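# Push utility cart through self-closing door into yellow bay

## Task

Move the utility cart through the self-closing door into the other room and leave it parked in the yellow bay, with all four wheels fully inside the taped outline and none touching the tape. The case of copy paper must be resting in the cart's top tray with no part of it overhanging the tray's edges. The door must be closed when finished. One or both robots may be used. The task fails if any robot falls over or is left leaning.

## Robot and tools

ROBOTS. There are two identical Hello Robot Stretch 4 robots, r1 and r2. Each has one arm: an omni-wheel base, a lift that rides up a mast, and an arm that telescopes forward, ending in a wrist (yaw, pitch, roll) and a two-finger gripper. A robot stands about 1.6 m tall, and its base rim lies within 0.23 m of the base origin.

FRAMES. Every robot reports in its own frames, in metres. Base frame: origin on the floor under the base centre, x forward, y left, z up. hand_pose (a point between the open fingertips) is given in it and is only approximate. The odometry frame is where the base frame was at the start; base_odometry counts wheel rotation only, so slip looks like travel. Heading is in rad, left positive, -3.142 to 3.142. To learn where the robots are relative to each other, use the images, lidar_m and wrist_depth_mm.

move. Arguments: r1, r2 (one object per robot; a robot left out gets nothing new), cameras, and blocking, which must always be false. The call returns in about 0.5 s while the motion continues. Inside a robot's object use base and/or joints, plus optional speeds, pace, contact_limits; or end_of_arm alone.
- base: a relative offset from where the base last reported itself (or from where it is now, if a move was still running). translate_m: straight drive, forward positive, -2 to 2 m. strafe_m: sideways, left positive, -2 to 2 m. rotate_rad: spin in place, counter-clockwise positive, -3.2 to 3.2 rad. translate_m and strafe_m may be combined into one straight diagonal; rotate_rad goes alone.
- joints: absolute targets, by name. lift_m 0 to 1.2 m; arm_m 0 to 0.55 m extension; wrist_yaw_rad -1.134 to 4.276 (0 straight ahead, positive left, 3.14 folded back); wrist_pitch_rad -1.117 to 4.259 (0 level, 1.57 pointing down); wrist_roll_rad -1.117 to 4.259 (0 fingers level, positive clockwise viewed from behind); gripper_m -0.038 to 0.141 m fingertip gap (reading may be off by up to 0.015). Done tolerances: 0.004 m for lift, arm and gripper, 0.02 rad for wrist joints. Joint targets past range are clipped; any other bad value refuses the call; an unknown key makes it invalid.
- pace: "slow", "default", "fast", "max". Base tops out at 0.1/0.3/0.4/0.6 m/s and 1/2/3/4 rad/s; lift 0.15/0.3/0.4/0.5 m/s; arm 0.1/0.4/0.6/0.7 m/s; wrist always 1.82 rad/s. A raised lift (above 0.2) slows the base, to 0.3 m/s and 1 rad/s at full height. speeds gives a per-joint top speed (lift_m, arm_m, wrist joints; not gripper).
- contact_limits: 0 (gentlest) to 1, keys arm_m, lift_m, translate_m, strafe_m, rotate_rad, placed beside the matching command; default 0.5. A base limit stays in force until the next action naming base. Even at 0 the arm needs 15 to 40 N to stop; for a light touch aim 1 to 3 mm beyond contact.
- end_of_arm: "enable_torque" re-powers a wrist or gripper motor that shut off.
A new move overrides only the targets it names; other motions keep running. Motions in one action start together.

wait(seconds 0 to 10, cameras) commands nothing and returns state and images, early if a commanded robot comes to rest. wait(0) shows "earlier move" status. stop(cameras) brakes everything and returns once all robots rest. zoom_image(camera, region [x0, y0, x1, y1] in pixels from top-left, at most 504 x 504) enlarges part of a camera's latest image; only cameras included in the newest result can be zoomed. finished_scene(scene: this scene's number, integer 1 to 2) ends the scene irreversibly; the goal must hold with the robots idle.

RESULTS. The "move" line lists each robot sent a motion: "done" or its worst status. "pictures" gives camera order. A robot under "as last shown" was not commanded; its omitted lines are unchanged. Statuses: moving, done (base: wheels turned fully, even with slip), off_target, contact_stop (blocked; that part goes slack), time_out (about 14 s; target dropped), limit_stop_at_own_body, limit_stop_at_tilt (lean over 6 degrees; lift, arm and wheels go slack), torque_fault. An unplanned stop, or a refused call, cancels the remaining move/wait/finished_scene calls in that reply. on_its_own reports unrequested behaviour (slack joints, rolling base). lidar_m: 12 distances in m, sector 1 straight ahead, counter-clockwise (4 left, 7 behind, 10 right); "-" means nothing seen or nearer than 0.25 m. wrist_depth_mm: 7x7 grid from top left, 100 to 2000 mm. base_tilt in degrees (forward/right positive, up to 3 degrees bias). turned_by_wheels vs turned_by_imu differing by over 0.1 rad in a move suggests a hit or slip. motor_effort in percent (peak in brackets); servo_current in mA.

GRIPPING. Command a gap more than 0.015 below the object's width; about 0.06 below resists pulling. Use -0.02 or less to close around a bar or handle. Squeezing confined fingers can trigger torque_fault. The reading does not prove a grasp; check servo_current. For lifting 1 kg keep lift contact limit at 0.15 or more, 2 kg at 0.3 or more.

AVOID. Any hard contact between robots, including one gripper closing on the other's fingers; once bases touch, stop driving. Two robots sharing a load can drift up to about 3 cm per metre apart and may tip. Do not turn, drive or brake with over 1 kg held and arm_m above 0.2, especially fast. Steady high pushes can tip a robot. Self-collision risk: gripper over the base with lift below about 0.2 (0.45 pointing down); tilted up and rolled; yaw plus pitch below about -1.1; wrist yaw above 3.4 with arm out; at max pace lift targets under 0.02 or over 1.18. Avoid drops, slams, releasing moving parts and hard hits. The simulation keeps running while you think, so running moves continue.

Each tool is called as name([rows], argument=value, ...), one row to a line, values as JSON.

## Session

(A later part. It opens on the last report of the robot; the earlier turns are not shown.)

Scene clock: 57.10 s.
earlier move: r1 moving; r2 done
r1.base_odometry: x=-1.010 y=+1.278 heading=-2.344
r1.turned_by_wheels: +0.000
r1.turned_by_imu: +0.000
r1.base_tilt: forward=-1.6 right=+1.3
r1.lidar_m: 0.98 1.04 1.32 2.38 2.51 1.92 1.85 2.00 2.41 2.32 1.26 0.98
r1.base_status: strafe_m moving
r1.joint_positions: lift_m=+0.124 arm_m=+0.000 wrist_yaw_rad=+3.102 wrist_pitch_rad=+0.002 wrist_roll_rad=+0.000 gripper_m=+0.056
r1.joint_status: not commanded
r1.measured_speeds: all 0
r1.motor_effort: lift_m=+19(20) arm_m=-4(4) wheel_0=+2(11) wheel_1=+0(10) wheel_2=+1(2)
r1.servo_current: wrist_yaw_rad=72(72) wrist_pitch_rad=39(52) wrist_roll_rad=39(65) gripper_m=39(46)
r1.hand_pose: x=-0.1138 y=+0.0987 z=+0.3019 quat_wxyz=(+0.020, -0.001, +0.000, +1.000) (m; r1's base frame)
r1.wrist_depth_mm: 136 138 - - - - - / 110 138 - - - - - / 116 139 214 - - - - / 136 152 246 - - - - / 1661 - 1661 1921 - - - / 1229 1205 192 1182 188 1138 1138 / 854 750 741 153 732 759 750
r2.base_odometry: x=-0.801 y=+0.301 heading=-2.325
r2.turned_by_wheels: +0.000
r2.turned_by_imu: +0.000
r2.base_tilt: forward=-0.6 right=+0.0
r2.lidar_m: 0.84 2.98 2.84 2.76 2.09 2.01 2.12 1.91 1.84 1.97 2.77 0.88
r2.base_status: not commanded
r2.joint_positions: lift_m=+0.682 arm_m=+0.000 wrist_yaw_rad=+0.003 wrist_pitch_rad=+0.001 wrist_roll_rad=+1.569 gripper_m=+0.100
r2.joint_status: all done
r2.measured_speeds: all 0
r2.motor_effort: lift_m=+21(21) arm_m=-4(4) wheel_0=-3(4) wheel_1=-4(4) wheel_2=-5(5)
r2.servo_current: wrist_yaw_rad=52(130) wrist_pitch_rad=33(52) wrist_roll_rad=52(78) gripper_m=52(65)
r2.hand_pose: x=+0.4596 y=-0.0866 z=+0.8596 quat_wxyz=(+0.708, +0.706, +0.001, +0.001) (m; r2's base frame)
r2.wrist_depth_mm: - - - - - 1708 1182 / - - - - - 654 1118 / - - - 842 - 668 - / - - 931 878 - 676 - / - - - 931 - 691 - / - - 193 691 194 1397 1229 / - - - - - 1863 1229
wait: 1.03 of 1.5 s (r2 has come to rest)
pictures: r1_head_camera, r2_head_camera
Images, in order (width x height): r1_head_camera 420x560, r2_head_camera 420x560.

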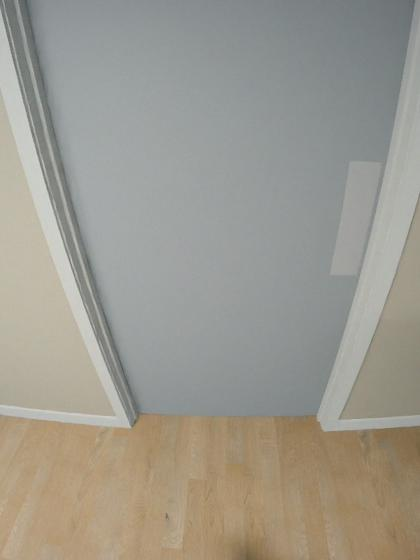

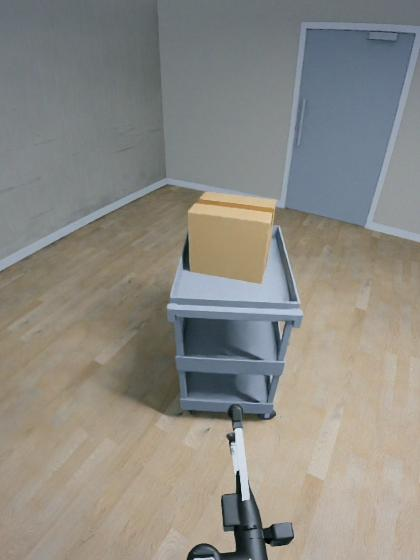

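move(r1={"base":{"translate_m":1.0,"strafe_m":-0.13},"contact_limits":{"translate_m":1.0},"pace":"slow"}, r2={"joints":{"arm_m":0.366},"contact_limits":{"arm_m":0.2}}, blocking=false, cameras=[])

wait(seconds=2.5, cameras=[])

move(r2={"base":{"translate_m":0.14},"pace":"slow","contact_limits":{"translate_m":0.2}}, blocking=false, cameras=[])

wait(seconds=3, cameras=["r2_head_camera"])

wait(seconds=6, cameras=["r1_head_camera","r1_head_left_camera"])

Scene clock: 69.07 s.
earlier move: r1 done
move: r1 moving; r2 moving
r1.base_odometry: x=-1.020 y=+1.270 heading=-2.344
r1.turned_by_wheels: +0.000
r1.turned_by_imu: +0.000
r1.base_tilt: forward=-1.6 right=+1.3
r1.lidar_m: 0.98 1.03 1.33 2.39 2.50 1.95 1.86 1.99 2.42 2.31 1.30 1.02
r1.base_status: translate_m moving; strafe_m moving
r1.joint_positions: lift_m=+0.124 arm_m=+0.000 wrist_yaw_rad=+3.102 wrist_pitch_rad=+0.002 wrist_roll_rad=+0.000 gripper_m=+0.056
r1.joint_status: not commanded
r1.measured_speeds: translate_m=+0.050 strafe_m=-0.007 rotate_rad=+0.000 lift_m=+0.000 arm_m=+0.000 wrist_yaw_rad=+0.000 wrist_pitch_rad=+0.000 wrist_roll_rad=+0.000
r1.motor_effort: lift_m=+20(20) arm_m=-4(4) wheel_0=+7(7) wheel_1=+3(5) wheel_2=-5(6)
r1.servo_current: wrist_yaw_rad=46(65) wrist_pitch_rad=39(46) wrist_roll_rad=26(59) gripper_m=39(46)
r1.contact_limits: translate_m 1
r1.hand_pose: x=-0.1138 y=+0.0987 z=+0.3019 quat_wxyz=(+0.020, -0.001, +0.000, +1.000) (m; r1's base frame)
r1.wrist_depth_mm: 136 138 - - - - - / 111 139 - - - - - / 117 139 214 - - - - / 136 152 286 - - - - / 1756 - - - - - - / 1182 1182 191 1182 187 1138 1098 / 854 750 768 153 732 750 750
r2.base_odometry: x=-0.801 y=+0.301 heading=-2.325
r2.turned_by_wheels: +0.000
r2.turned_by_imu: +0.000
r2.base_tilt: forward=-0.6 right=+0.1
r2.lidar_m: 0.84 3.00 2.83 2.77 2.08 2.00 2.12 1.90 1.86 1.97 2.76 0.86
r2.base_status: not commanded
r2.joint_positions: lift_m=+0.682 arm_m=+0.051 wrist_yaw_rad=+0.003 wrist_pitch_rad=+0.001 wrist_roll_rad=+1.569 gripper_m=+0.100
r2.joint_status: arm_m moving
r2.measured_speeds: translate_m=+0.000 strafe_m=+0.000 rotate_rad=+0.000 lift_m=+0.000 arm_m=+0.195 wrist_yaw_rad=+0.000 wrist_pitch_rad=+0.000 wrist_roll_rad=+0.001
r2.motor_effort: lift_m=+21(21) arm_m=+9(10) wheel_0=-3(4) wheel_1=-4(4) wheel_2=-5(5)
r2.servo_current: wrist_yaw_rad=39(65) wrist_pitch_rad=39(46) wrist_roll_rad=52(52) gripper_m=52(59)
r2.contact_limits: arm_m 0.2
r2.hand_pose: x=+0.5101 y=-0.0866 z=+0.8596 quat_wxyz=(+0.708, +0.707, +0.001, +0.001) (m; r2's base frame)
r2.wrist_depth_mm: - - - - - 1708 1182 / - - - 609 - 609 1008 / - - 854 621 - 621 - / - - 878 634 - 627 - / - - 917 647 - 634 - / - - 192 654 193 661 1205 / - - - - - 1863 1182
pictures: none
No camera images: "cameras" was empty.

Scene clock: 70.77 s.
earlier move: r1 moving; r2 done
r1.base_odometry: x=-1.144 y=+1.172 heading=-2.344
r1.turned_by_wheels: +0.000
r1.turned_by_imu: +0.000
r1.base_tilt: forward=-1.6 right=+1.3
r1.lidar_m: 0.82 0.87 1.11 2.41 2.52 2.12 2.04 2.16 2.41 2.31 1.07 0.83
r1.base_status: translate_m moving; strafe_m moving
r1.joint_positions: lift_m=+0.124 arm_m=+0.000 wrist_yaw_rad=+3.102 wrist_pitch_rad=+0.002 wrist_roll_rad=+0.000 gripper_m=+0.056
r1.joint_status: not commanded
r1.measured_speeds: translate_m=+0.098 strafe_m=-0.013 rotate_rad=+0.005 lift_m=+0.000 arm_m=+0.000 wrist_yaw_rad=+0.000 wrist_pitch_rad=+0.000 wrist_roll_rad=+0.000
r1.motor_effort: lift_m=+20(20) arm_m=-4(4) wheel_0=+2(8) wheel_1=+4(6) wheel_2=-6(8)
r1.servo_current: wrist_yaw_rad=52(65) wrist_pitch_rad=46(52) wrist_roll_rad=46(78) gripper_m=39(46)
r1.contact_limits: translate_m 1
r1.hand_pose: x=-0.1138 y=+0.0987 z=+0.3019 quat_wxyz=(+0.020, -0.001, +0.000, +1.000) (m; r1's base frame)
r1.wrist_depth_mm: 136 138 - - - - - / 111 138 - - - - - / 114 139 254 - - - - / 136 151 - - - - - / - - - - - - - / 1229 1182 192 1205 187 1160 1138 / 854 759 759 153 741 759 759
r2.base_odometry: x=-0.801 y=+0.301 heading=-2.325
r2.turned_by_wheels: +0.000
r2.turned_by_imu: +0.000
r2.base_tilt: forward=-0.7 right=+0.1
r2.lidar_m: 0.86 2.99 2.83 2.79 2.09 2.02 2.14 1.92 1.85 1.94 2.73 0.84
r2.base_status: not commanded
r2.joint_positions: lift_m=+0.682 arm_m=+0.366 wrist_yaw_rad=+0.003 wrist_pitch_rad=+0.001 wrist_roll_rad=+1.569 gripper_m=+0.100
r2.joint_status: all done
r2.measured_speeds: all 0
r2.motor_effort: lift_m=+21(21) arm_m=+7(12) wheel_0=-3(4) wheel_1=-4(4) wheel_2=-5(5)
r2.servo_current: wrist_yaw_rad=52(65) wrist_pitch_rad=39(46) wrist_roll_rad=46(65) gripper_m=52(59)
r2.contact_limits: arm_m 0.2
r2.hand_pose: x=+0.8253 y=-0.0866 z=+0.8596 quat_wxyz=(+0.708, +0.707, +0.001, +0.001) (m; r2's base frame)
r2.wrist_depth_mm: - - - 237 294 1661 - / - - 676 296 298 - - / - - 508 301 304 904 - / - - 539 307 312 917 - / - - 564 315 317 - - / - - 194 264 193 - - / - - - - - 1863 480
wait: 1.70 of 2.5 s (r2 has come to rest)
pictures: none
No camera images: "cameras" was empty.

Scene clock: 71.27 s.
earlier move: r1 moving
move: r2 moving
r1.base_odometry: x=-1.183 y=+1.141 heading=-2.344
r1.turned_by_wheels: +0.000
r1.turned_by_imu: +0.000
r1.base_tilt: forward=-1.6 right=+1.3
r1.lidar_m: 0.75 0.83 1.03 2.41 2.51 2.18 2.07 2.21 2.38 2.31 0.97 0.79
r1.base_status: translate_m moving; strafe_m moving
r1.joint_positions: lift_m=+0.124 arm_m=+0.000 wrist_yaw_rad=+3.102 wrist_pitch_rad=+0.002 wrist_roll_rad=+0.000 gripper_m=+0.056
r1.joint_status: not commanded
r1.measured_speeds: translate_m=+0.098 strafe_m=-0.012 rotate_rad=+0.001 lift_m=+0.000 arm_m=+0.000 wrist_yaw_rad=+0.000 wrist_pitch_rad=+0.000 wrist_roll_rad=+0.000
r1.motor_effort: lift_m=+20(20) arm_m=-4(4) wheel_0=+6(6) wheel_1=+3(5) wheel_2=-4(5)
r1.servo_current: wrist_yaw_rad=46(65) wrist_pitch_rad=33(46) wrist_roll_rad=46(65) gripper_m=39(39)
r1.contact_limits: translate_m 1
r1.hand_pose: x=-0.1138 y=+0.0987 z=+0.3019 quat_wxyz=(+0.020, -0.001, +0.000, +1.000) (m; r1's base frame)
r1.wrist_depth_mm: 136 138 - - - - - / 110 138 - - - - - / 117 139 256 - - - - / 136 152 - - - - - / - - - - - - - / 1205 1205 195 1182 187 1118 1118 / 854 750 750 154 741 759 750
r2.base_odometry: x=-0.809 y=+0.292 heading=-2.325
r2.turned_by_wheels: +0.000
r2.turned_by_imu: +0.000
r2.base_tilt: forward=-0.6 right=+0.1
r2.lidar_m: 0.83 2.98 2.84 2.79 2.10 2.03 2.13 1.92 1.84 1.99 2.77 0.82
r2.base_status: translate_m moving
r2.joint_positions: lift_m=+0.682 arm_m=+0.366 wrist_yaw_rad=+0.003 wrist_pitch_rad=+0.001 wrist_roll_rad=+1.569 gripper_m=+0.100
r2.joint_status: not commanded
r2.measured_speeds: translate_m=+0.048 strafe_m=+0.000 rotate_rad=-0.001 lift_m=+0.000 arm_m=+0.000 wrist_yaw_rad=+0.000 wrist_pitch_rad=+0.000 wrist_roll_rad=+0.000
r2.motor_effort: lift_m=+21(21) arm_m=+8(8) wheel_0=+4(7) wheel_1=+6(6) wheel_2=-9(11)
r2.servo_current: wrist_yaw_rad=46(52) wrist_pitch_rad=46(46) wrist_roll_rad=46(59) gripper_m=52(52)
r2.contact_limits: arm_m 0.2; translate_m 0.2
r2.hand_pose: x=+0.8253 y=-0.0866 z=+0.8596 quat_wxyz=(+0.708, +0.707, +0.001, +0.001) (m; r2's base frame)
r2.wrist_depth_mm: - - - 226 282 1708 - / - - 609 285 289 - - / - - 500 291 294 - - / - - 530 297 303 904 - / - - 559 303 304 - - / - - 195 250 192 544 - / - - - - - 1863 477
pictures: none
No camera images: "cameras" was empty.

Scene clock: 73.43 s.
earlier move: r1 moving; r2 done
r1.base_odometry: x=-1.353 y=+1.007 heading=-2.343
r1.turned_by_wheels: +0.000
r1.turned_by_imu: +0.000
r1.base_tilt: forward=-1.6 right=+1.3
r1.lidar_m: 0.56 0.58 0.74 2.14 2.54 2.37 2.28 2.44 2.36 1.79 0.69 0.58
r1.base_status: translate_m moving; strafe_m moving
r1.joint_positions: lift_m=+0.124 arm_m=+0.000 wrist_yaw_rad=+3.102 wrist_pitch_rad=+0.002 wrist_roll_rad=+0.000 gripper_m=+0.056
r1.joint_status: not commanded
r1.measured_speeds: translate_m=+0.100 strafe_m=-0.013 rotate_rad=+0.003 lift_m=+0.000 arm_m=+0.000 wrist_yaw_rad=+0.000 wrist_pitch_rad=+0.000 wrist_roll_rad=+0.000
r1.motor_effort: lift_m=+20(20) arm_m=-4(4) wheel_0=+5(8) wheel_1=+5(5) wheel_2=-4(6)
r1.servo_current: wrist_yaw_rad=52(65) wrist_pitch_rad=39(52) wrist_roll_rad=46(72) gripper_m=46(52)
r1.contact_limits: translate_m 1
r1.hand_pose: x=-0.1138 y=+0.0987 z=+0.3019 quat_wxyz=(+0.020, -0.001, +0.000, +1.000) (m; r1's base frame)
r1.wrist_depth_mm: 136 138 - - - - - / 111 138 - - - - - / 117 138 255 - - - - / 136 152 - - - - - / - - - - - - - / 1205 1205 194 1182 187 1138 1118 / 866 809 707 798 732 759 759
r2.base_odometry: x=-0.897 y=+0.199 heading=-2.324
r2.turned_by_wheels: +0.000
r2.turned_by_imu: +0.001
r2.base_tilt: forward=-0.7 right=+0.0
r2.lidar_m: 0.78 2.90 2.78 2.94 2.21 2.13 2.23 1.97 1.93 2.01 2.88 0.77
r2.base_status: done
r2.joint_positions: lift_m=+0.682 arm_m=+0.366 wrist_yaw_rad=-0.001 wrist_pitch_rad=+0.001 wrist_roll_rad=+1.570 gripper_m=+0.100
r2.joint_status: not commanded
r2.measured_speeds: all 0
r2.motor_effort: lift_m=+21(21) arm_m=+7(8) wheel_0=+8(12) wheel_1=+6(9) wheel_2=-5(15)
r2.servo_current: wrist_yaw_rad=33(59) wrist_pitch_rad=39(52) wrist_roll_rad=33(59) gripper_m=52(59)
r2.contact_limits: arm_m 0.2; translate_m 0.2
r2.hand_pose: x=+0.8250 y=-0.0878 z=+0.8595 quat_wxyz=(+0.707, +0.707, +0.000, -0.001) (m; r2's base frame)
r2.wrist_depth_mm: - - - 164 220 778 - / - - 421 167 225 778 - / - 439 439 172 229 820 - / - 473 462 234 235 831 - / - - 484 180 240 - - / - - 195 183 194 - - / - - - - - 1708 473
wait: 2.17 of 3 s (r2 has come to rest)
pictures: r2_head_camera
Images, in order (width x height): r2_head_camera 420x560.

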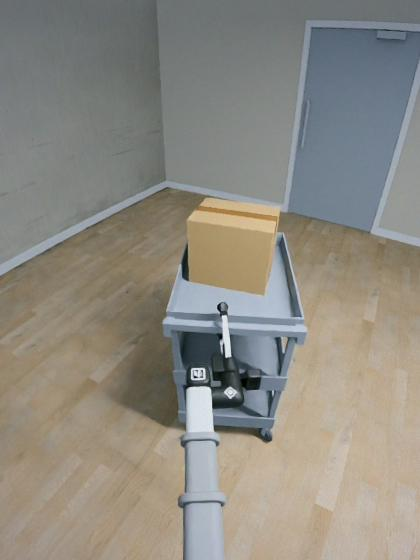

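Scene clock: 79.43 s.
earlier move: r1 moving
r1.base_odometry: x=-1.799 y=+0.654 heading=-2.343
r1.turned_by_wheels: +0.001
r1.turned_by_imu: +0.007
r1.base_tilt: forward=-1.6 right=+1.3
r1.lidar_m: 0.25 0.25 0.25 0.40 2.61 2.97 2.86 3.01 2.42 0.35 0.46 0.25
r1.base_status: translate_m moving; strafe_m moving
r1.joint_positions: lift_m=+0.124 arm_m=+0.000 wrist_yaw_rad=+3.112 wrist_pitch_rad=+0.002 wrist_roll_rad=+0.000 gripper_m=+0.056
r1.joint_status: not commanded
r1.measured_speeds: translate_m=+0.022 strafe_m=-0.003 rotate_rad=-0.001 lift_m=+0.000 arm_m=+0.000 wrist_yaw_rad=+0.000 wrist_pitch_rad=+0.000 wrist_roll_rad=+0.000
r1.motor_effort: lift_m=+20(20) arm_m=+9(9) wheel_0=+13(26) wheel_1=+12(16) wheel_2=-12(21)
r1.servo_current: wrist_yaw_rad=72(91) wrist_pitch_rad=46(52) wrist_roll_rad=52(72) gripper_m=39(52)
r1.contact_limits: translate_m 1
r1.hand_pose: x=-0.1152 y=+0.0959 z=+0.3019 quat_wxyz=(+0.015, -0.001, +0.000, +1.000) (m; r1's base frame)
r1.wrist_depth_mm: - 135 - - - - - / - 131 183 - - - - / - 131 186 - - - - / 118 136 235 - - - - / 1808 - - - - - - / 1205 1229 194 1182 187 1160 1118 / 798 750 759 809 788 768 798
r2.base_odometry: x=-0.897 y=+0.199 heading=-2.324
r2.turned_by_wheels: +0.000
r2.turned_by_imu: +0.001
r2.base_tilt: forward=-0.7 right=+0.1
r2.lidar_m: 0.78 2.89 2.79 2.96 2.21 2.12 2.26 1.98 1.92 2.04 2.86 0.80
r2.base_status: done
r2.joint_positions: lift_m=+0.682 arm_m=+0.366 wrist_yaw_rad=-0.001 wrist_pitch_rad=+0.001 wrist_roll_rad=+1.570 gripper_m=+0.100
r2.joint_status: not commanded
r2.measured_speeds: all 0
r2.motor_effort: lift_m=+21(21) arm_m=+8(8) wheel_0=+7(12) wheel_1=+6(9) wheel_2=-5(15)
r2.servo_current: wrist_yaw_rad=46(65) wrist_pitch_rad=46(52) wrist_roll_rad=59(65) gripper_m=52(59)
r2.contact_limits: arm_m 0.2; translate_m 0.2
r2.hand_pose: x=+0.8250 y=-0.0878 z=+0.8595 quat_wxyz=(+0.707, +0.707, +0.000, -0.001) (m; r2's base frame)
r2.wrist_depth_mm: - - - 164 220 759 - / - - 424 168 226 778 - / - 442 436 173 229 820 - / - 473 462 233 236 842 - / - - 484 180 240 - - / - - 195 183 193 - - / - - - - - 1756 469
wait: 6.00 s; no rest
pictures: r1_head_camera, r1_head_left_camera
Images, in order (width x height): r1_head_camera 420x560, r1_head_left_camera 420x672.

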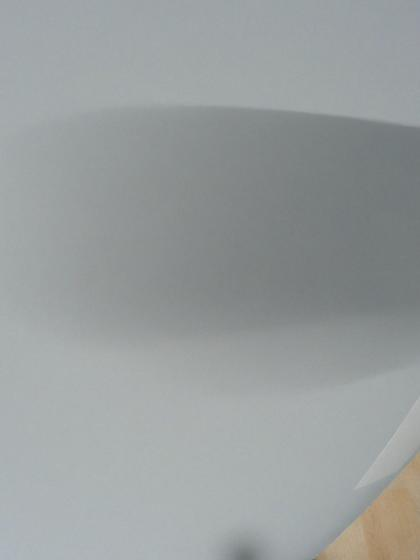

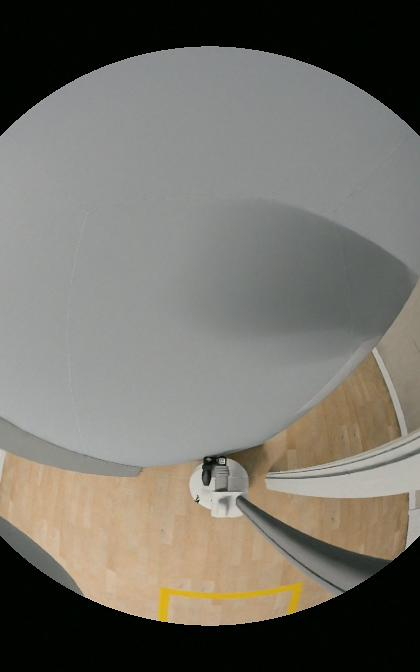

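move(r1={"base":{"translate_m":0.6,"strafe_m":-0.05},"contact_limits":{"translate_m":1.0},"pace":"slow"}, r2={"joints":{"gripper_m":-0.005}}, blocking=false, cameras=[])

wait(seconds=3, cameras=[])

wait(seconds=6, cameras=["r1_head_camera","r1_head_left_camera","r2_head_camera","r2_wrist_camera","r2_head_right_camera"])

Scene clock: 85.27 s.
earlier move: r1 done
move: r1 moving; r2 moving
r1.base_odometry: x=-1.810 y=+0.645 heading=-2.341
r1.turned_by_wheels: +0.001
r1.turned_by_imu: +0.001
r1.base_tilt: forward=-1.6 right=+1.3
r1.lidar_m: 0.25 0.25 0.25 0.40 2.61 2.99 2.88 3.01 2.39 0.34 0.46 0.25
r1.base_status: translate_m moving; strafe_m moving
r1.joint_positions: lift_m=+0.124 arm_m=+0.000 wrist_yaw_rad=+3.113 wrist_pitch_rad=+0.002 wrist_roll_rad=+0.000 gripper_m=+0.056
r1.joint_status: not commanded
r1.measured_speeds: translate_m=+0.048 strafe_m=-0.005 rotate_rad=-0.002 lift_m=+0.000 arm_m=+0.000 wrist_yaw_rad=+0.000 wrist_pitch_rad=+0.000 wrist_roll_rad=+0.000
r1.motor_effort: lift_m=+20(20) arm_m=+9(9) wheel_0=+16(19) wheel_1=+17(17) wheel_2=-16(18)
r1.servo_current: wrist_yaw_rad=78(98) wrist_pitch_rad=46(46) wrist_roll_rad=33(72) gripper_m=46(46)
r1.contact_limits: translate_m 1
r1.hand_pose: x=-0.1153 y=+0.0958 z=+0.3019 quat_wxyz=(+0.015, -0.001, +0.000, +1.000) (m; r1's base frame)
r1.wrist_depth_mm: - 135 - - - - - / - 129 180 - - - - / - 130 195 - - - - / 118 136 242 - - - - / 1808 - - - - - - / 1229 1205 192 1205 187 1118 1138 / 809 768 768 798 778 759 809
r2.base_odometry: x=-0.897 y=+0.199 heading=-2.324
r2.turned_by_wheels: +0.000
r2.turned_by_imu: +0.000
r2.base_tilt: forward=-0.7 right=+0.1
r2.lidar_m: 0.78 2.92 2.77 2.95 2.18 2.13 2.25 2.00 1.91 2.03 2.89 0.76
r2.base_status: not commanded
r2.joint_positions: lift_m=+0.682 arm_m=+0.366 wrist_yaw_rad=-0.001 wrist_pitch_rad=+0.001 wrist_roll_rad=+1.570 gripper_m=+0.083
r2.joint_status: gripper_m moving
r2.measured_speeds: all 0
r2.motor_effort: lift_m=+21(21) arm_m=+7(8) wheel_0=+7(8) wheel_1=+6(6) wheel_2=-5(5)
r2.servo_current: wrist_yaw_rad=39(52) wrist_pitch_rad=39(46) wrist_roll_rad=52(52) gripper_m=111(117)
r2.contact_limits: arm_m 0.2; translate_m 0.2
r2.hand_pose: x=+0.8250 y=-0.0878 z=+0.8595 quat_wxyz=(+0.707, +0.707, +0.000, -0.001) (m; r2's base frame)
r2.wrist_depth_mm: - - - 164 220 1537 - / - - 424 168 227 798 - / - 439 439 173 231 831 - / - 473 459 177 236 842 - / - - 488 181 242 - - / - - 196 183 191 - - / - - - - - 1708 469
pictures: none
No camera images: "cameras" was empty.

Scene clock: 86.60 s.
earlier move: r1 moving; r2 done
r1.base_odometry: x=-1.902 y=+0.565 heading=-2.342
r1.turned_by_wheels: -0.001
r1.turned_by_imu: +0.000
r1.base_tilt: forward=-1.6 right=+1.3
r1.lidar_m: 0.25 - 0.25 0.30 0.69 3.09 2.99 3.10 0.36 0.35 2.36 0.27
r1.base_status: translate_m moving; strafe_m moving
r1.joint_positions: lift_m=+0.124 arm_m=+0.000 wrist_yaw_rad=+3.113 wrist_pitch_rad=+0.002 wrist_roll_rad=+0.000 gripper_m=+0.056
r1.joint_status: not commanded
r1.measured_speeds: translate_m=+0.097 strafe_m=-0.010 rotate_rad=-0.004 lift_m=+0.000 arm_m=+0.000 wrist_yaw_rad=+0.000 wrist_pitch_rad=+0.000 wrist_roll_rad=+0.000
r1.motor_effort: lift_m=+19(20) arm_m=+9(10) wheel_0=+9(20) wheel_1=+16(18) wheel_2=-15(18)
r1.servo_current: wrist_yaw_rad=65(104) wrist_pitch_rad=39(46) wrist_roll_rad=46(72) gripper_m=39(46)
r1.contact_limits: translate_m 1
r1.hand_pose: x=-0.1153 y=+0.0958 z=+0.3019 quat_wxyz=(+0.015, -0.001, +0.000, +1.000) (m; r1's base frame)
r1.wrist_depth_mm: - 135 - - - - - / - 136 185 - - - - / - 131 186 - - - - / 118 136 236 - - - - / 1756 - - - - - - / 1229 1229 194 1182 188 1160 1078 / 809 750 750 798 778 759 798
r2.base_odometry: x=-0.897 y=+0.199 heading=-2.325
r2.turned_by_wheels: -0.001
r2.turned_by_imu: +0.000
r2.base_tilt: forward=-0.7 right=+0.0
r2.lidar_m: 0.74 2.88 2.77 2.93 2.22 2.10 2.28 2.00 1.92 2.04 2.89 0.80
r2.base_status: not commanded
r2.joint_positions: lift_m=+0.682 arm_m=+0.366 wrist_yaw_rad=-0.001 wrist_pitch_rad=+0.002 wrist_roll_rad=+1.570 gripper_m=-0.004
r2.joint_status: all done
r2.measured_speeds: all 0
r2.motor_effort: lift_m=+21(21) arm_m=+5(8) wheel_0=+1(8) wheel_1=+2(6) wheel_2=-2(6)
r2.servo_current: wrist_yaw_rad=46(59) wrist_pitch_rad=39(46) wrist_roll_rad=46(52) gripper_m=104(195)
r2.contact_limits: arm_m 0.2; translate_m 0.2
r2.hand_pose: x=+0.8251 y=-0.0878 z=+0.8593 quat_wxyz=(+0.707, +0.707, +0.000, -0.001) (m; r2's base frame)
r2.wrist_depth_mm: - - - 160 216 1537 - / - - 421 164 221 - - / - 436 433 168 226 820 - / - 466 455 172 231 831 - / - - 484 175 236 - - / - - 190 178 182 1661 - / - - - - - 1863 484
wait: 1.33 of 3 s (r2 has come to rest)
pictures: none
No camera images: "cameras" was empty.

Scene clock: 92.07 s.
earlier move: r1 done
r1.base_odometry: x=-2.254 y=+0.258 heading=-2.342
r1.turned_by_wheels: +0.000
r1.turned_by_imu: -0.001
r1.base_tilt: forward=-1.6 right=+1.2
r1.lidar_m: 0.27 0.25 - 0.25 0.33 3.57 3.50 0.62 0.80 2.21 2.30 3.25
r1.base_status: done
r1.joint_positions: lift_m=+0.124 arm_m=+0.000 wrist_yaw_rad=+3.103 wrist_pitch_rad=+0.002 wrist_roll_rad=+0.000 gripper_m=+0.056
r1.joint_status: not commanded
r1.measured_speeds: all 0
r1.motor_effort: lift_m=+20(20) arm_m=+4(10) wheel_0=+5(20) wheel_1=+9(18) wheel_2=-6(18)
r1.servo_current: wrist_yaw_rad=46(104) wrist_pitch_rad=46(52) wrist_roll_rad=59(72) gripper_m=39(46)
r1.contact_limits: translate_m 1
r1.hand_pose: x=-0.1139 y=+0.0986 z=+0.3019 quat_wxyz=(+0.019, -0.001, +0.000, +1.000) (m; r1's base frame)
r1.wrist_depth_mm: - 136 - - - - - / - 136 - - - - - / 110 137 194 - - - - / 120 138 296 - - - - / 668 - - - - - - / 691 1205 195 1205 187 1138 1118 / 691 768 759 788 778 750 750
r2.base_odometry: x=-0.897 y=+0.199 heading=-2.325
r2.turned_by_wheels: +0.000
r2.turned_by_imu: +0.001
r2.base_tilt: forward=-0.7 right=+0.1
r2.lidar_m: 0.77 2.92 2.79 2.91 2.22 2.12 2.25 1.99 1.91 2.04 2.83 0.75
r2.base_status: not commanded
r2.joint_positions: lift_m=+0.682 arm_m=+0.366 wrist_yaw_rad=-0.001 wrist_pitch_rad=+0.002 wrist_roll_rad=+1.570 gripper_m=-0.004
r2.joint_status: all done
r2.measured_speeds: all 0
r2.motor_effort: lift_m=+21(21) arm_m=+5(8) wheel_0=+1(8) wheel_1=+2(6) wheel_2=-2(6)
r2.servo_current: wrist_yaw_rad=46(59) wrist_pitch_rad=46(46) wrist_roll_rad=46(59) gripper_m=98(195)
r2.contact_limits: arm_m 0.2; translate_m 0.2
r2.hand_pose: x=+0.8251 y=-0.0878 z=+0.8593 quat_wxyz=(+0.707, +0.707, +0.000, -0.001) (m; r2's base frame)
r2.wrist_depth_mm: - - - 160 216 1537 - / - - 418 163 221 - - / - 436 433 168 227 831 - / - 466 459 172 231 842 - / - - 484 176 236 - - / - - 191 178 182 1756 - / - - - - - 1808 477
wait: 5.47 of 6 s (r1 has come to rest)
pictures: r1_head_camera, r1_head_left_camera, r2_head_camera, r2_head_right_camera, r2_wrist_camera
Images, in order (width x height): r1_head_camera 420x560, r1_head_left_camera 420x672, r2_head_camera 420x560, r2_head_right_camera 420x672, r2_wrist_camera 616x392.

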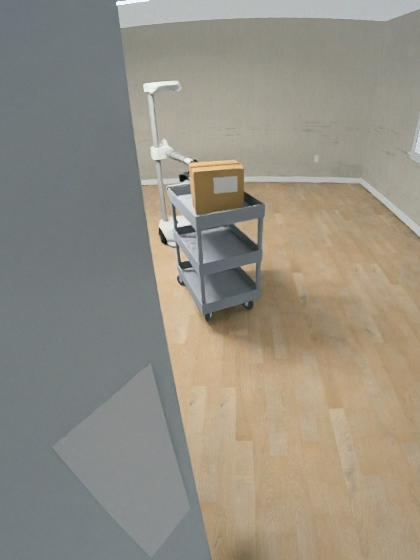

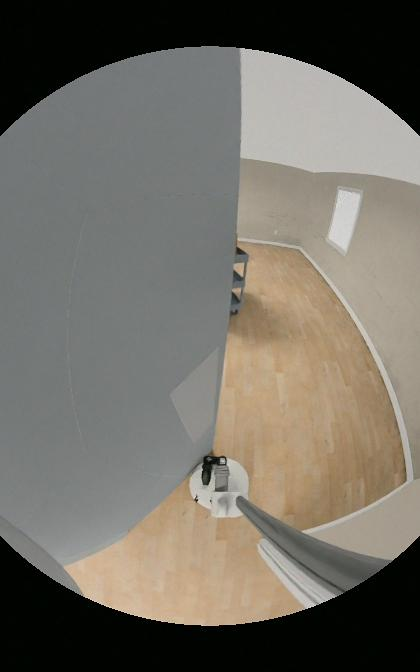

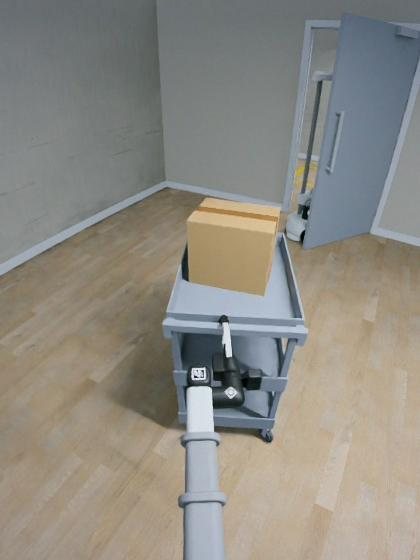

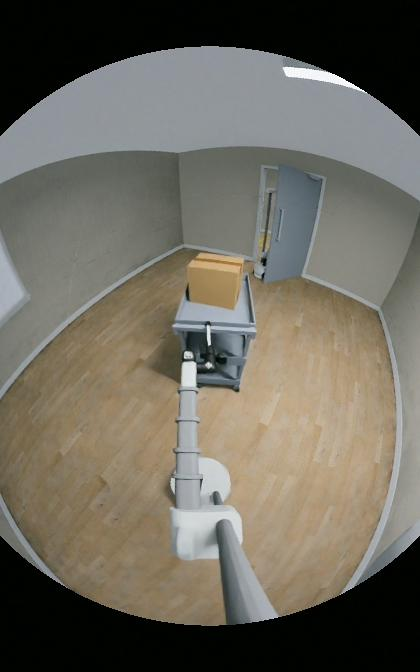

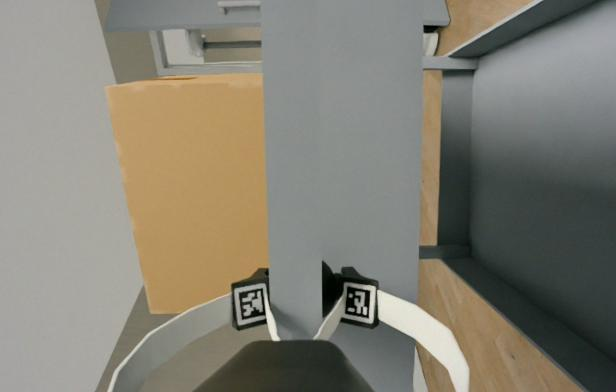

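move(r1={"base":{"translate_m":0.35,"strafe_m":0.3},"contact_limits":{"translate_m":1.0},"pace":"slow"}, r2={"base":{"translate_m":0.8},"contact_limits":{"translate_m":0.7},"pace":"slow"}, blocking=false, cameras=[])

wait(seconds=6, cameras=[])

wait(seconds=5, cameras=["r1_head_left_camera","r2_head_camera","r2_head_right_camera"])

Scene clock: 111.37 s.
move: r1 moving; r2 moving
r1.base_odometry: x=-2.256 y=+0.245 heading=-2.343
r1.turned_by_wheels: +0.000
r1.turned_by_imu: +0.000
r1.base_tilt: forward=-1.6 right=+1.3
r1.lidar_m: 0.25 0.25 - 0.25 0.33 3.57 3.51 0.62 0.78 2.22 2.33 3.24
r1.base_status: translate_m moving; strafe_m moving
r1.joint_positions: lift_m=+0.124 arm_m=+0.000 wrist_yaw_rad=+3.103 wrist_pitch_rad=+0.002 wrist_roll_rad=+0.000 gripper_m=+0.056
r1.joint_status: not commanded
r1.measured_speeds: translate_m=+0.039 strafe_m=+0.033 rotate_rad=+0.000 lift_m=+0.000 arm_m=+0.000 wrist_yaw_rad=+0.000 wrist_pitch_rad=+0.000 wrist_roll_rad=+0.000
r1.motor_effort: lift_m=+19(20) arm_m=+4(5) wheel_0=-11(11) wheel_1=+14(14) wheel_2=-9(11)
r1.servo_current: wrist_yaw_rad=65(72) wrist_pitch_rad=39(52) wrist_roll_rad=52(59) gripper_m=33(46)
r1.contact_limits: translate_m 1
r1.hand_pose: x=-0.1139 y=+0.0986 z=+0.3019 quat_wxyz=(+0.019, -0.001, +0.000, +1.000) (m; r1's base frame)
r1.wrist_depth_mm: - 136 - - - - - / - 137 - - - - - / 110 137 195 - - - - / 120 138 296 - - - - / 683 - - - - - - / 707 1205 193 1160 187 1160 1118 / 691 750 750 788 778 741 759
r2.base_odometry: x=-0.905 y=+0.190 heading=-2.324
r2.turned_by_wheels: +0.000
r2.turned_by_imu: +0.001
r2.base_tilt: forward=-0.7 right=+0.1
r2.lidar_m: 0.77 2.90 2.75 2.94 2.23 2.13 2.28 1.97 1.93 2.05 2.87 0.77
r2.base_status: translate_m moving
r2.joint_positions: lift_m=+0.682 arm_m=+0.366 wrist_yaw_rad=-0.001 wrist_pitch_rad=+0.002 wrist_roll_rad=+1.570 gripper_m=-0.004
r2.joint_status: not commanded
r2.measured_speeds: translate_m=+0.049 strafe_m=+0.001 rotate_rad=+0.004 lift_m=+0.000 arm_m=+0.000 wrist_yaw_rad=+0.000 wrist_pitch_rad=+0.000 wrist_roll_rad=+0.000
r2.motor_effort: lift_m=+21(21) arm_m=+4(5) wheel_0=+5(8) wheel_1=+8(8) wheel_2=-12(13)
r2.servo_current: wrist_yaw_rad=33(59) wrist_pitch_rad=46(46) wrist_roll_rad=52(52) gripper_m=72(104)
r2.contact_limits: arm_m 0.2; translate_m 0.7
r2.hand_pose: x=+0.8251 y=-0.0878 z=+0.8593 quat_wxyz=(+0.707, +0.707, +0.000, -0.001) (m; r2's base frame)
r2.wrist_depth_mm: - - - 157 212 1576 - / - - 415 159 216 - - / - 430 430 164 222 820 - / - 459 449 167 226 820 - / - - 480 170 232 - - / - - 189 173 182 1863 - / - - - - - 1499 480
pictures: none
No camera images: "cameras" was empty.

Scene clock: 116.70 s.
earlier move: r1 done; r2 moving
r1.base_odometry: x=-2.284 y=-0.202 heading=-2.342
r1.turned_by_wheels: +0.000
r1.turned_by_imu: +0.003
r1.base_tilt: forward=-1.6 right=+1.2
r1.lidar_m: 0.99 3.06 2.37 - 0.25 0.34 3.86 1.07 1.29 2.53 2.62 0.99
r1.base_status: done
r1.joint_positions: lift_m=+0.124 arm_m=+0.000 wrist_yaw_rad=+3.103 wrist_pitch_rad=+0.002 wrist_roll_rad=+0.000 gripper_m=+0.056
r1.joint_status: not commanded
r1.measured_speeds: all 0
r1.motor_effort: lift_m=+19(20) arm_m=+4(5) wheel_0=-7(14) wheel_1=+6(15) wheel_2=-3(11)
r1.servo_current: wrist_yaw_rad=46(72) wrist_pitch_rad=39(52) wrist_roll_rad=46(72) gripper_m=39(52)
r1.contact_limits: translate_m 1
r1.hand_pose: x=-0.1139 y=+0.0986 z=+0.3019 quat_wxyz=(+0.019, -0.001, +0.000, +1.000) (m; r1's base frame)
r1.wrist_depth_mm: - 136 - - - 285 189 / - 136 - - - 290 191 / 110 137 194 - - 294 193 / 120 138 294 - - 297 195 / 1060 - - - 1863 300 196 / 1042 1229 194 1205 187 300 196 / 866 741 759 798 627 247 196
r2.base_odometry: x=-1.262 y=-0.190 heading=-2.324
r2.turned_by_wheels: +0.000
r2.turned_by_imu: +0.005
r2.base_tilt: forward=-0.7 right=+0.1
r2.lidar_m: 0.74 2.60 2.52 2.67 2.64 2.58 2.69 2.28 2.21 2.34 3.32 0.71
r2.base_status: translate_m moving
r2.joint_positions: lift_m=+0.682 arm_m=+0.366 wrist_yaw_rad=+0.002 wrist_pitch_rad=+0.002 wrist_roll_rad=+1.570 gripper_m=-0.004
r2.joint_status: not commanded
r2.measured_speeds: translate_m=+0.099 strafe_m=-0.001 rotate_rad=-0.001 lift_m=+0.000 arm_m=+0.000 wrist_yaw_rad=+0.000 wrist_pitch_rad=+0.000 wrist_roll_rad=+0.000
r2.motor_effort: lift_m=+21(21) arm_m=+4(5) wheel_0=+7(17) wheel_1=+7(12) wheel_2=-9(16)
r2.servo_current: wrist_yaw_rad=46(65) wrist_pitch_rad=33(46) wrist_roll_rad=59(59) gripper_m=59(104)
r2.contact_limits: arm_m 0.2; translate_m 0.7
r2.hand_pose: x=+0.8254 y=-0.0869 z=+0.8593 quat_wxyz=(+0.707, +0.707, +0.001, +0.000) (m; r2's base frame)
r2.wrist_depth_mm: - 353 357 117 172 - - / - 382 387 125 183 - - / - 430 424 135 196 - - / - - 480 145 213 - - / - - - 155 227 1708 - / - - 189 171 183 1618 469 / - - - - - - 1205
wait: 5.33 of 6 s (r1 has come to rest)
pictures: none
No camera images: "cameras" was empty.

Scene clock: 120.13 s.
earlier move: r2 done
r1.base_odometry: x=-2.284 y=-0.202 heading=-2.342
r1.turned_by_wheels: +0.000
r1.turned_by_imu: +0.000
r1.base_tilt: forward=-1.6 right=+1.3
r1.lidar_m: 1.07 3.05 2.36 - 0.25 0.37 3.87 1.05 1.32 2.51 2.64 0.81
r1.base_status: done
r1.joint_positions: lift_m=+0.124 arm_m=+0.000 wrist_yaw_rad=+3.103 wrist_pitch_rad=+0.002 wrist_roll_rad=+0.000 gripper_m=+0.056
r1.joint_status: not commanded
r1.measured_speeds: all 0
r1.motor_effort: lift_m=+19(20) arm_m=+4(5) wheel_0=-6(14) wheel_1=+6(15) wheel_2=-2(11)
r1.servo_current: wrist_yaw_rad=65(72) wrist_pitch_rad=46(52) wrist_roll_rad=39(72) gripper_m=46(52)
r1.contact_limits: translate_m 1
r1.hand_pose: x=-0.1139 y=+0.0986 z=+0.3019 quat_wxyz=(+0.019, -0.001, +0.000, +1.000) (m; r1's base frame)
r1.wrist_depth_mm: - 136 - - - 285 189 / - 137 - - - 289 191 / 110 137 195 - - 294 193 / 120 138 294 - - 297 195 / 1078 - - - 1863 300 196 / 1042 1229 194 1160 187 301 196 / 842 759 750 788 634 248 195
r2.base_odometry: x=-1.444 y=-0.384 heading=-2.324
r2.turned_by_wheels: +0.000
r2.turned_by_imu: +0.001
r2.base_tilt: forward=-0.7 right=+0.1
r2.lidar_m: 0.71 2.47 2.39 2.49 2.89 2.79 3.00 2.41 2.35 2.46 3.10 0.69
r2.base_status: done
r2.joint_positions: lift_m=+0.682 arm_m=+0.366 wrist_yaw_rad=+0.002 wrist_pitch_rad=+0.002 wrist_roll_rad=+1.570 gripper_m=-0.004
r2.joint_status: not commanded
r2.measured_speeds: all 0
r2.motor_effort: lift_m=+21(21) arm_m=+5(5) wheel_0=+6(17) wheel_1=+5(12) wheel_2=-6(16)
r2.servo_current: wrist_yaw_rad=46(65) wrist_pitch_rad=46(46) wrist_roll_rad=52(59) gripper_m=65(104)
r2.contact_limits: arm_m 0.2; translate_m 0.7
r2.hand_pose: x=+0.8254 y=-0.0869 z=+0.8593 quat_wxyz=(+0.707, +0.707, +0.001, +0.000) (m; r2's base frame)
r2.wrist_depth_mm: - 345 343 102 154 - - / - 382 382 108 168 - - / - 445 433 116 185 - - / - - 504 130 202 - - / - - - 148 226 1618 508 / - - 190 163 182 1618 1160 / - - - - - 345 1078
wait: 3.43 of 5 s (r2 has come to rest)
pictures: r1_head_left_camera, r2_head_camera, r2_head_right_camera
Images, in order (width x height): r1_head_left_camera 420x672, r2_head_camera 420x560, r2_head_right_camera 420x672.

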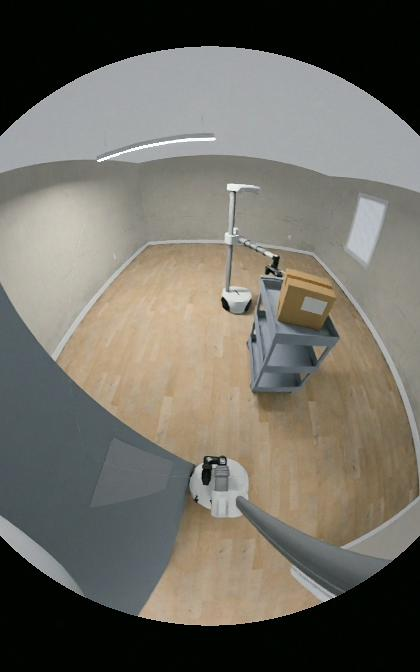

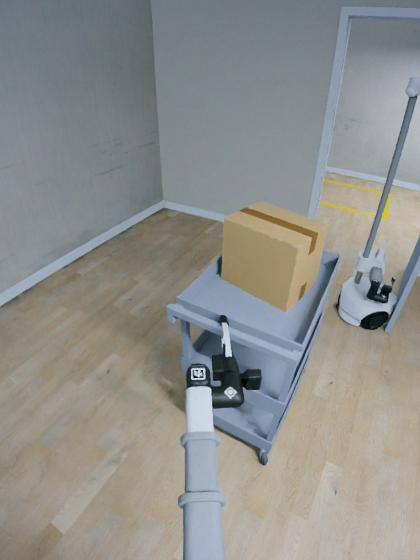

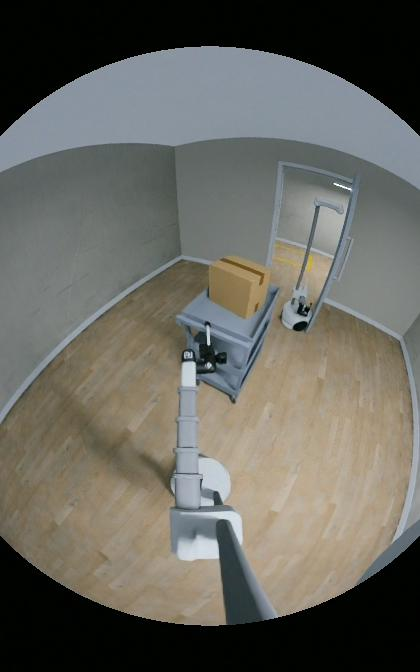

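move(r1={"base":{"strafe_m":0.25},"contact_limits":{"strafe_m":1.0},"pace":"slow"}, r2={"base":{"translate_m":0.1,"strafe_m":-0.25},"contact_limits":{"translate_m":0.7},"pace":"slow"}, blocking=false, cameras=[])

wait(seconds=2.2, cameras=[])

wait(seconds=2, cameras=["r1_head_left_camera","r2_head_camera","r2_head_right_camera"])

Scene clock: 139.00 s.
move: r1 moving; r2 moving
r1.base_odometry: x=-2.273 y=-0.212 heading=-2.343
r1.turned_by_wheels: +0.000
r1.turned_by_imu: -0.001
r1.base_tilt: forward=-1.6 right=+1.3
r1.lidar_m: 1.11 3.04 2.36 - 0.25 0.34 3.83 1.06 1.27 2.53 2.66 0.78
r1.base_status: strafe_m moving
r1.joint_positions: lift_m=+0.124 arm_m=+0.000 wrist_yaw_rad=+3.103 wrist_pitch_rad=+0.002 wrist_roll_rad=+0.000 gripper_m=+0.056
r1.joint_status: not commanded
r1.measured_speeds: translate_m=+0.001 strafe_m=+0.056 rotate_rad=-0.004 lift_m=+0.000 arm_m=+0.000 wrist_yaw_rad=+0.000 wrist_pitch_rad=+0.000 wrist_roll_rad=+0.000
r1.motor_effort: lift_m=+19(20) arm_m=+4(5) wheel_0=-12(14) wheel_1=+8(10) wheel_2=-1(2)
r1.servo_current: wrist_yaw_rad=52(65) wrist_pitch_rad=46(46) wrist_roll_rad=46(59) gripper_m=46(46)
r1.contact_limits: strafe_m 1
r1.hand_pose: x=-0.1139 y=+0.0986 z=+0.3019 quat_wxyz=(+0.019, -0.001, +0.000, +1.000) (m; r1's base frame)
r1.wrist_depth_mm: - 136 - - - 278 186 / - 137 - - - 279 187 / 110 137 195 - - 286 190 / 120 138 296 - - 287 191 / 1078 - - - 1863 291 192 / 1098 1229 193 1182 187 290 193 / 866 759 759 788 723 224 191
r2.base_odometry: x=-1.455 y=-0.380 heading=-2.324
r2.turned_by_wheels: +0.001
r2.turned_by_imu: +0.001
r2.base_tilt: forward=-0.7 right=+0.1
r2.lidar_m: 0.72 2.44 2.38 2.48 2.90 2.83 2.99 2.44 2.36 2.51 2.10 0.68
r2.base_status: translate_m moving; strafe_m moving
r2.joint_positions: lift_m=+0.682 arm_m=+0.366 wrist_yaw_rad=+0.002 wrist_pitch_rad=+0.002 wrist_roll_rad=+1.570 gripper_m=-0.004
r2.joint_status: not commanded
r2.measured_speeds: translate_m=+0.018 strafe_m=-0.045 rotate_rad=+0.003 lift_m=+0.000 arm_m=+0.000 wrist_yaw_rad=+0.002 wrist_pitch_rad=+0.000 wrist_roll_rad=+0.000
r2.motor_effort: lift_m=+21(21) arm_m=+4(5) wheel_0=+19(19) wheel_1=-2(5) wheel_2=-6(9)
r2.servo_current: wrist_yaw_rad=46(59) wrist_pitch_rad=39(46) wrist_roll_rad=46(59) gripper_m=65(72)
r2.contact_limits: arm_m 0.2; translate_m 0.7
r2.hand_pose: x=+0.8254 y=-0.0869 z=+0.8593 quat_wxyz=(+0.707, +0.707, +0.001, +0.000) (m; r2's base frame)
r2.wrist_depth_mm: - 343 340 - 151 - - / - 379 375 104 165 - - / - 445 436 112 181 - - / - - 508 129 201 - - / - - - 145 224 1661 508 / - - 189 160 182 1661 1118 / - - - - - 345 1138
pictures: none
No camera images: "cameras" was empty.

Scene clock: 141.20 s.
earlier move: r1 moving; r2 moving
r1.base_odometry: x=-2.123 y=-0.358 heading=-2.342
r1.turned_by_wheels: +0.001
r1.turned_by_imu: +0.002
r1.base_tilt: forward=-1.6 right=+1.3
r1.lidar_m: 1.73 2.76 0.25 - 0.25 0.26 0.60 1.23 1.28 2.75 0.79 0.75
r1.base_status: strafe_m moving
r1.joint_positions: lift_m=+0.124 arm_m=+0.000 wrist_yaw_rad=+3.103 wrist_pitch_rad=+0.002 wrist_roll_rad=+0.000 gripper_m=+0.056
r1.joint_status: not commanded
r1.measured_speeds: translate_m=+0.000 strafe_m=+0.077 rotate_rad=+0.001 lift_m=+0.000 arm_m=+0.000 wrist_yaw_rad=+0.000 wrist_pitch_rad=+0.000 wrist_roll_rad=+0.000
r1.motor_effort: lift_m=+19(20) arm_m=+5(5) wheel_0=-8(17) wheel_1=+9(11) wheel_2=+0(2)
r1.servo_current: wrist_yaw_rad=33(72) wrist_pitch_rad=33(52) wrist_roll_rad=46(72) gripper_m=46(46)
r1.contact_limits: strafe_m 1
r1.hand_pose: x=-0.1139 y=+0.0986 z=+0.3019 quat_wxyz=(+0.019, -0.001, +0.000, +1.000) (m; r1's base frame)
r1.wrist_depth_mm: - 137 - - 336 216 - / - 137 - - 343 208 - / 110 137 194 - 347 208 162 / 120 137 296 - 353 211 170 / 1756 - - 1921 353 211 163 / 1182 1229 193 1182 191 212 163 / 842 759 750 143 325 180 -
r2.base_odometry: x=-1.649 y=-0.304 heading=-2.324
r2.turned_by_wheels: +0.000
r2.turned_by_imu: +0.003
r2.base_tilt: forward=-0.7 right=+0.1
r2.lidar_m: 0.75 2.58 2.52 2.64 3.08 2.97 3.02 2.31 2.22 2.37 1.89 0.74
r2.base_status: translate_m moving; strafe_m moving
r2.joint_positions: lift_m=+0.682 arm_m=+0.366 wrist_yaw_rad=+0.006 wrist_pitch_rad=+0.002 wrist_roll_rad=+1.570 gripper_m=-0.004
r2.joint_status: not commanded
r2.measured_speeds: translate_m=+0.036 strafe_m=-0.093 rotate_rad=-0.001 lift_m=+0.000 arm_m=+0.000 wrist_yaw_rad=+0.000 wrist_pitch_rad=+0.000 wrist_roll_rad=+0.000
r2.motor_effort: lift_m=+21(21) arm_m=+4(5) wheel_0=+11(21) wheel_1=-3(5) wheel_2=+0(9)
r2.servo_current: wrist_yaw_rad=52(65) wrist_pitch_rad=39(46) wrist_roll_rad=39(59) gripper_m=65(72)
r2.contact_limits: arm_m 0.2; translate_m 0.7
r2.hand_pose: x=+0.8258 y=-0.0857 z=+0.8593 quat_wxyz=(+0.707, +0.707, +0.003, +0.001) (m; r2's base frame)
r2.wrist_depth_mm: - 492 462 132 184 - - / - 387 389 136 194 759 - / - 430 421 143 206 - - / - 477 462 153 216 - - / - - 517 163 229 1863 - / - - 189 174 181 1618 488 / - - - - - 1708 1255
wait: 2.20 s; no rest
pictures: none
No camera images: "cameras" was empty.

Scene clock: 142.13 s.
earlier move: r1 done; r2 moving
r1.base_odometry: x=-2.105 y=-0.376 heading=-2.342
r1.turned_by_wheels: +0.000
r1.turned_by_imu: +0.000
r1.base_tilt: forward=-1.6 right=+1.2
r1.lidar_m: 1.70 2.72 0.25 - 0.25 0.25 0.54 1.25 1.27 2.77 0.75 0.79
r1.base_status: done
r1.joint_positions: lift_m=+0.124 arm_m=+0.000 wrist_yaw_rad=+3.103 wrist_pitch_rad=+0.002 wrist_roll_rad=+0.000 gripper_m=+0.056
r1.joint_status: not commanded
r1.measured_speeds: all 0
r1.motor_effort: lift_m=+20(20) arm_m=+4(5) wheel_0=-5(17) wheel_1=+8(11) wheel_2=+0(2)
r1.servo_current: wrist_yaw_rad=39(72) wrist_pitch_rad=39(52) wrist_roll_rad=39(72) gripper_m=33(46)
r1.contact_limits: strafe_m 1
r1.hand_pose: x=-0.1139 y=+0.0986 z=+0.3019 quat_wxyz=(+0.019, -0.001, +0.000, +1.000) (m; r1's base frame)
r1.wrist_depth_mm: - 136 - - 319 213 - / - 136 - - 327 205 - / 110 137 193 - 329 206 161 / 120 137 294 - 332 208 163 / 1756 - - 1921 334 196 163 / 1205 1205 193 1078 191 208 163 / 866 750 759 143 312 187 -
r2.base_odometry: x=-1.694 y=-0.287 heading=-2.324
r2.turned_by_wheels: +0.000
r2.turned_by_imu: +0.000
r2.base_tilt: forward=-0.7 right=+0.0
r2.lidar_m: 0.74 2.58 2.55 2.66 3.11 3.01 3.02 2.29 2.20 2.34 1.85 0.76
r2.base_status: translate_m moving; strafe_m moving
r2.joint_positions: lift_m=+0.682 arm_m=+0.366 wrist_yaw_rad=+0.006 wrist_pitch_rad=+0.002 wrist_roll_rad=+1.570 gripper_m=-0.004
r2.joint_status: not commanded
r2.measured_speeds: translate_m=+0.002 strafe_m=-0.006 rotate_rad=+0.001 lift_m=+0.000 arm_m=+0.000 wrist_yaw_rad=+0.000 wrist_pitch_rad=+0.000 wrist_roll_rad=+0.000
r2.motor_effort: lift_m=+21(21) arm_m=+4(5) wheel_0=+7(21) wheel_1=-3(5) wheel_2=-1(9)
r2.servo_current: wrist_yaw_rad=52(65) wrist_pitch_rad=46(46) wrist_roll_rad=52(59) gripper_m=65(72)
r2.contact_limits: arm_m 0.2; translate_m 0.7
r2.hand_pose: x=+0.8258 y=-0.0857 z=+0.8593 quat_wxyz=(+0.707, +0.707, +0.003, +0.001) (m; r2's base frame)
r2.wrist_depth_mm: - - - 139 193 - - / - 399 389 145 202 768 - / - 427 421 150 210 - - / - 473 459 157 220 - - / - - 500 166 229 - - / - - 190 175 180 1756 496 / - - - - - 1499 1205
wait: 0.93 of 2 s (r1 has come to rest)
pictures: r1_head_left_camera, r2_head_camera, r2_head_right_camera
Images, in order (width x height): r1_head_left_camera 420x672, r2_head_camera 420x560, r2_head_right_camera 420x672.

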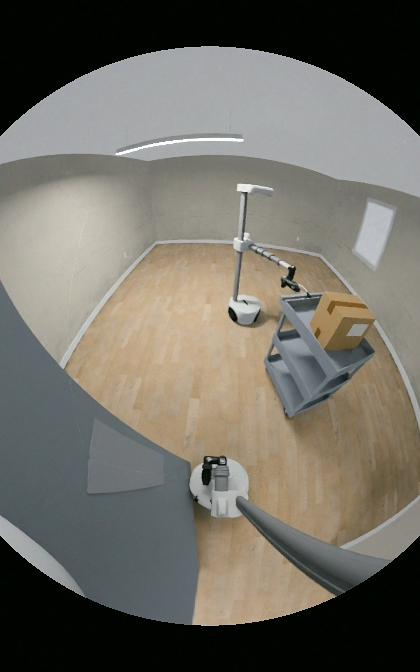

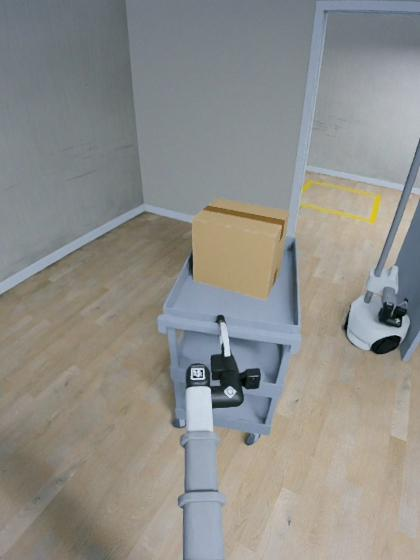

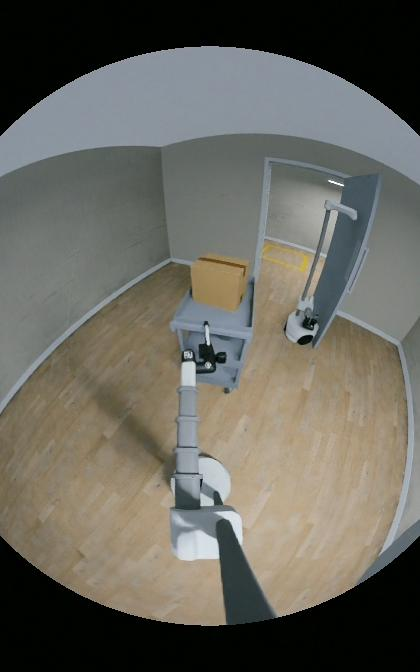

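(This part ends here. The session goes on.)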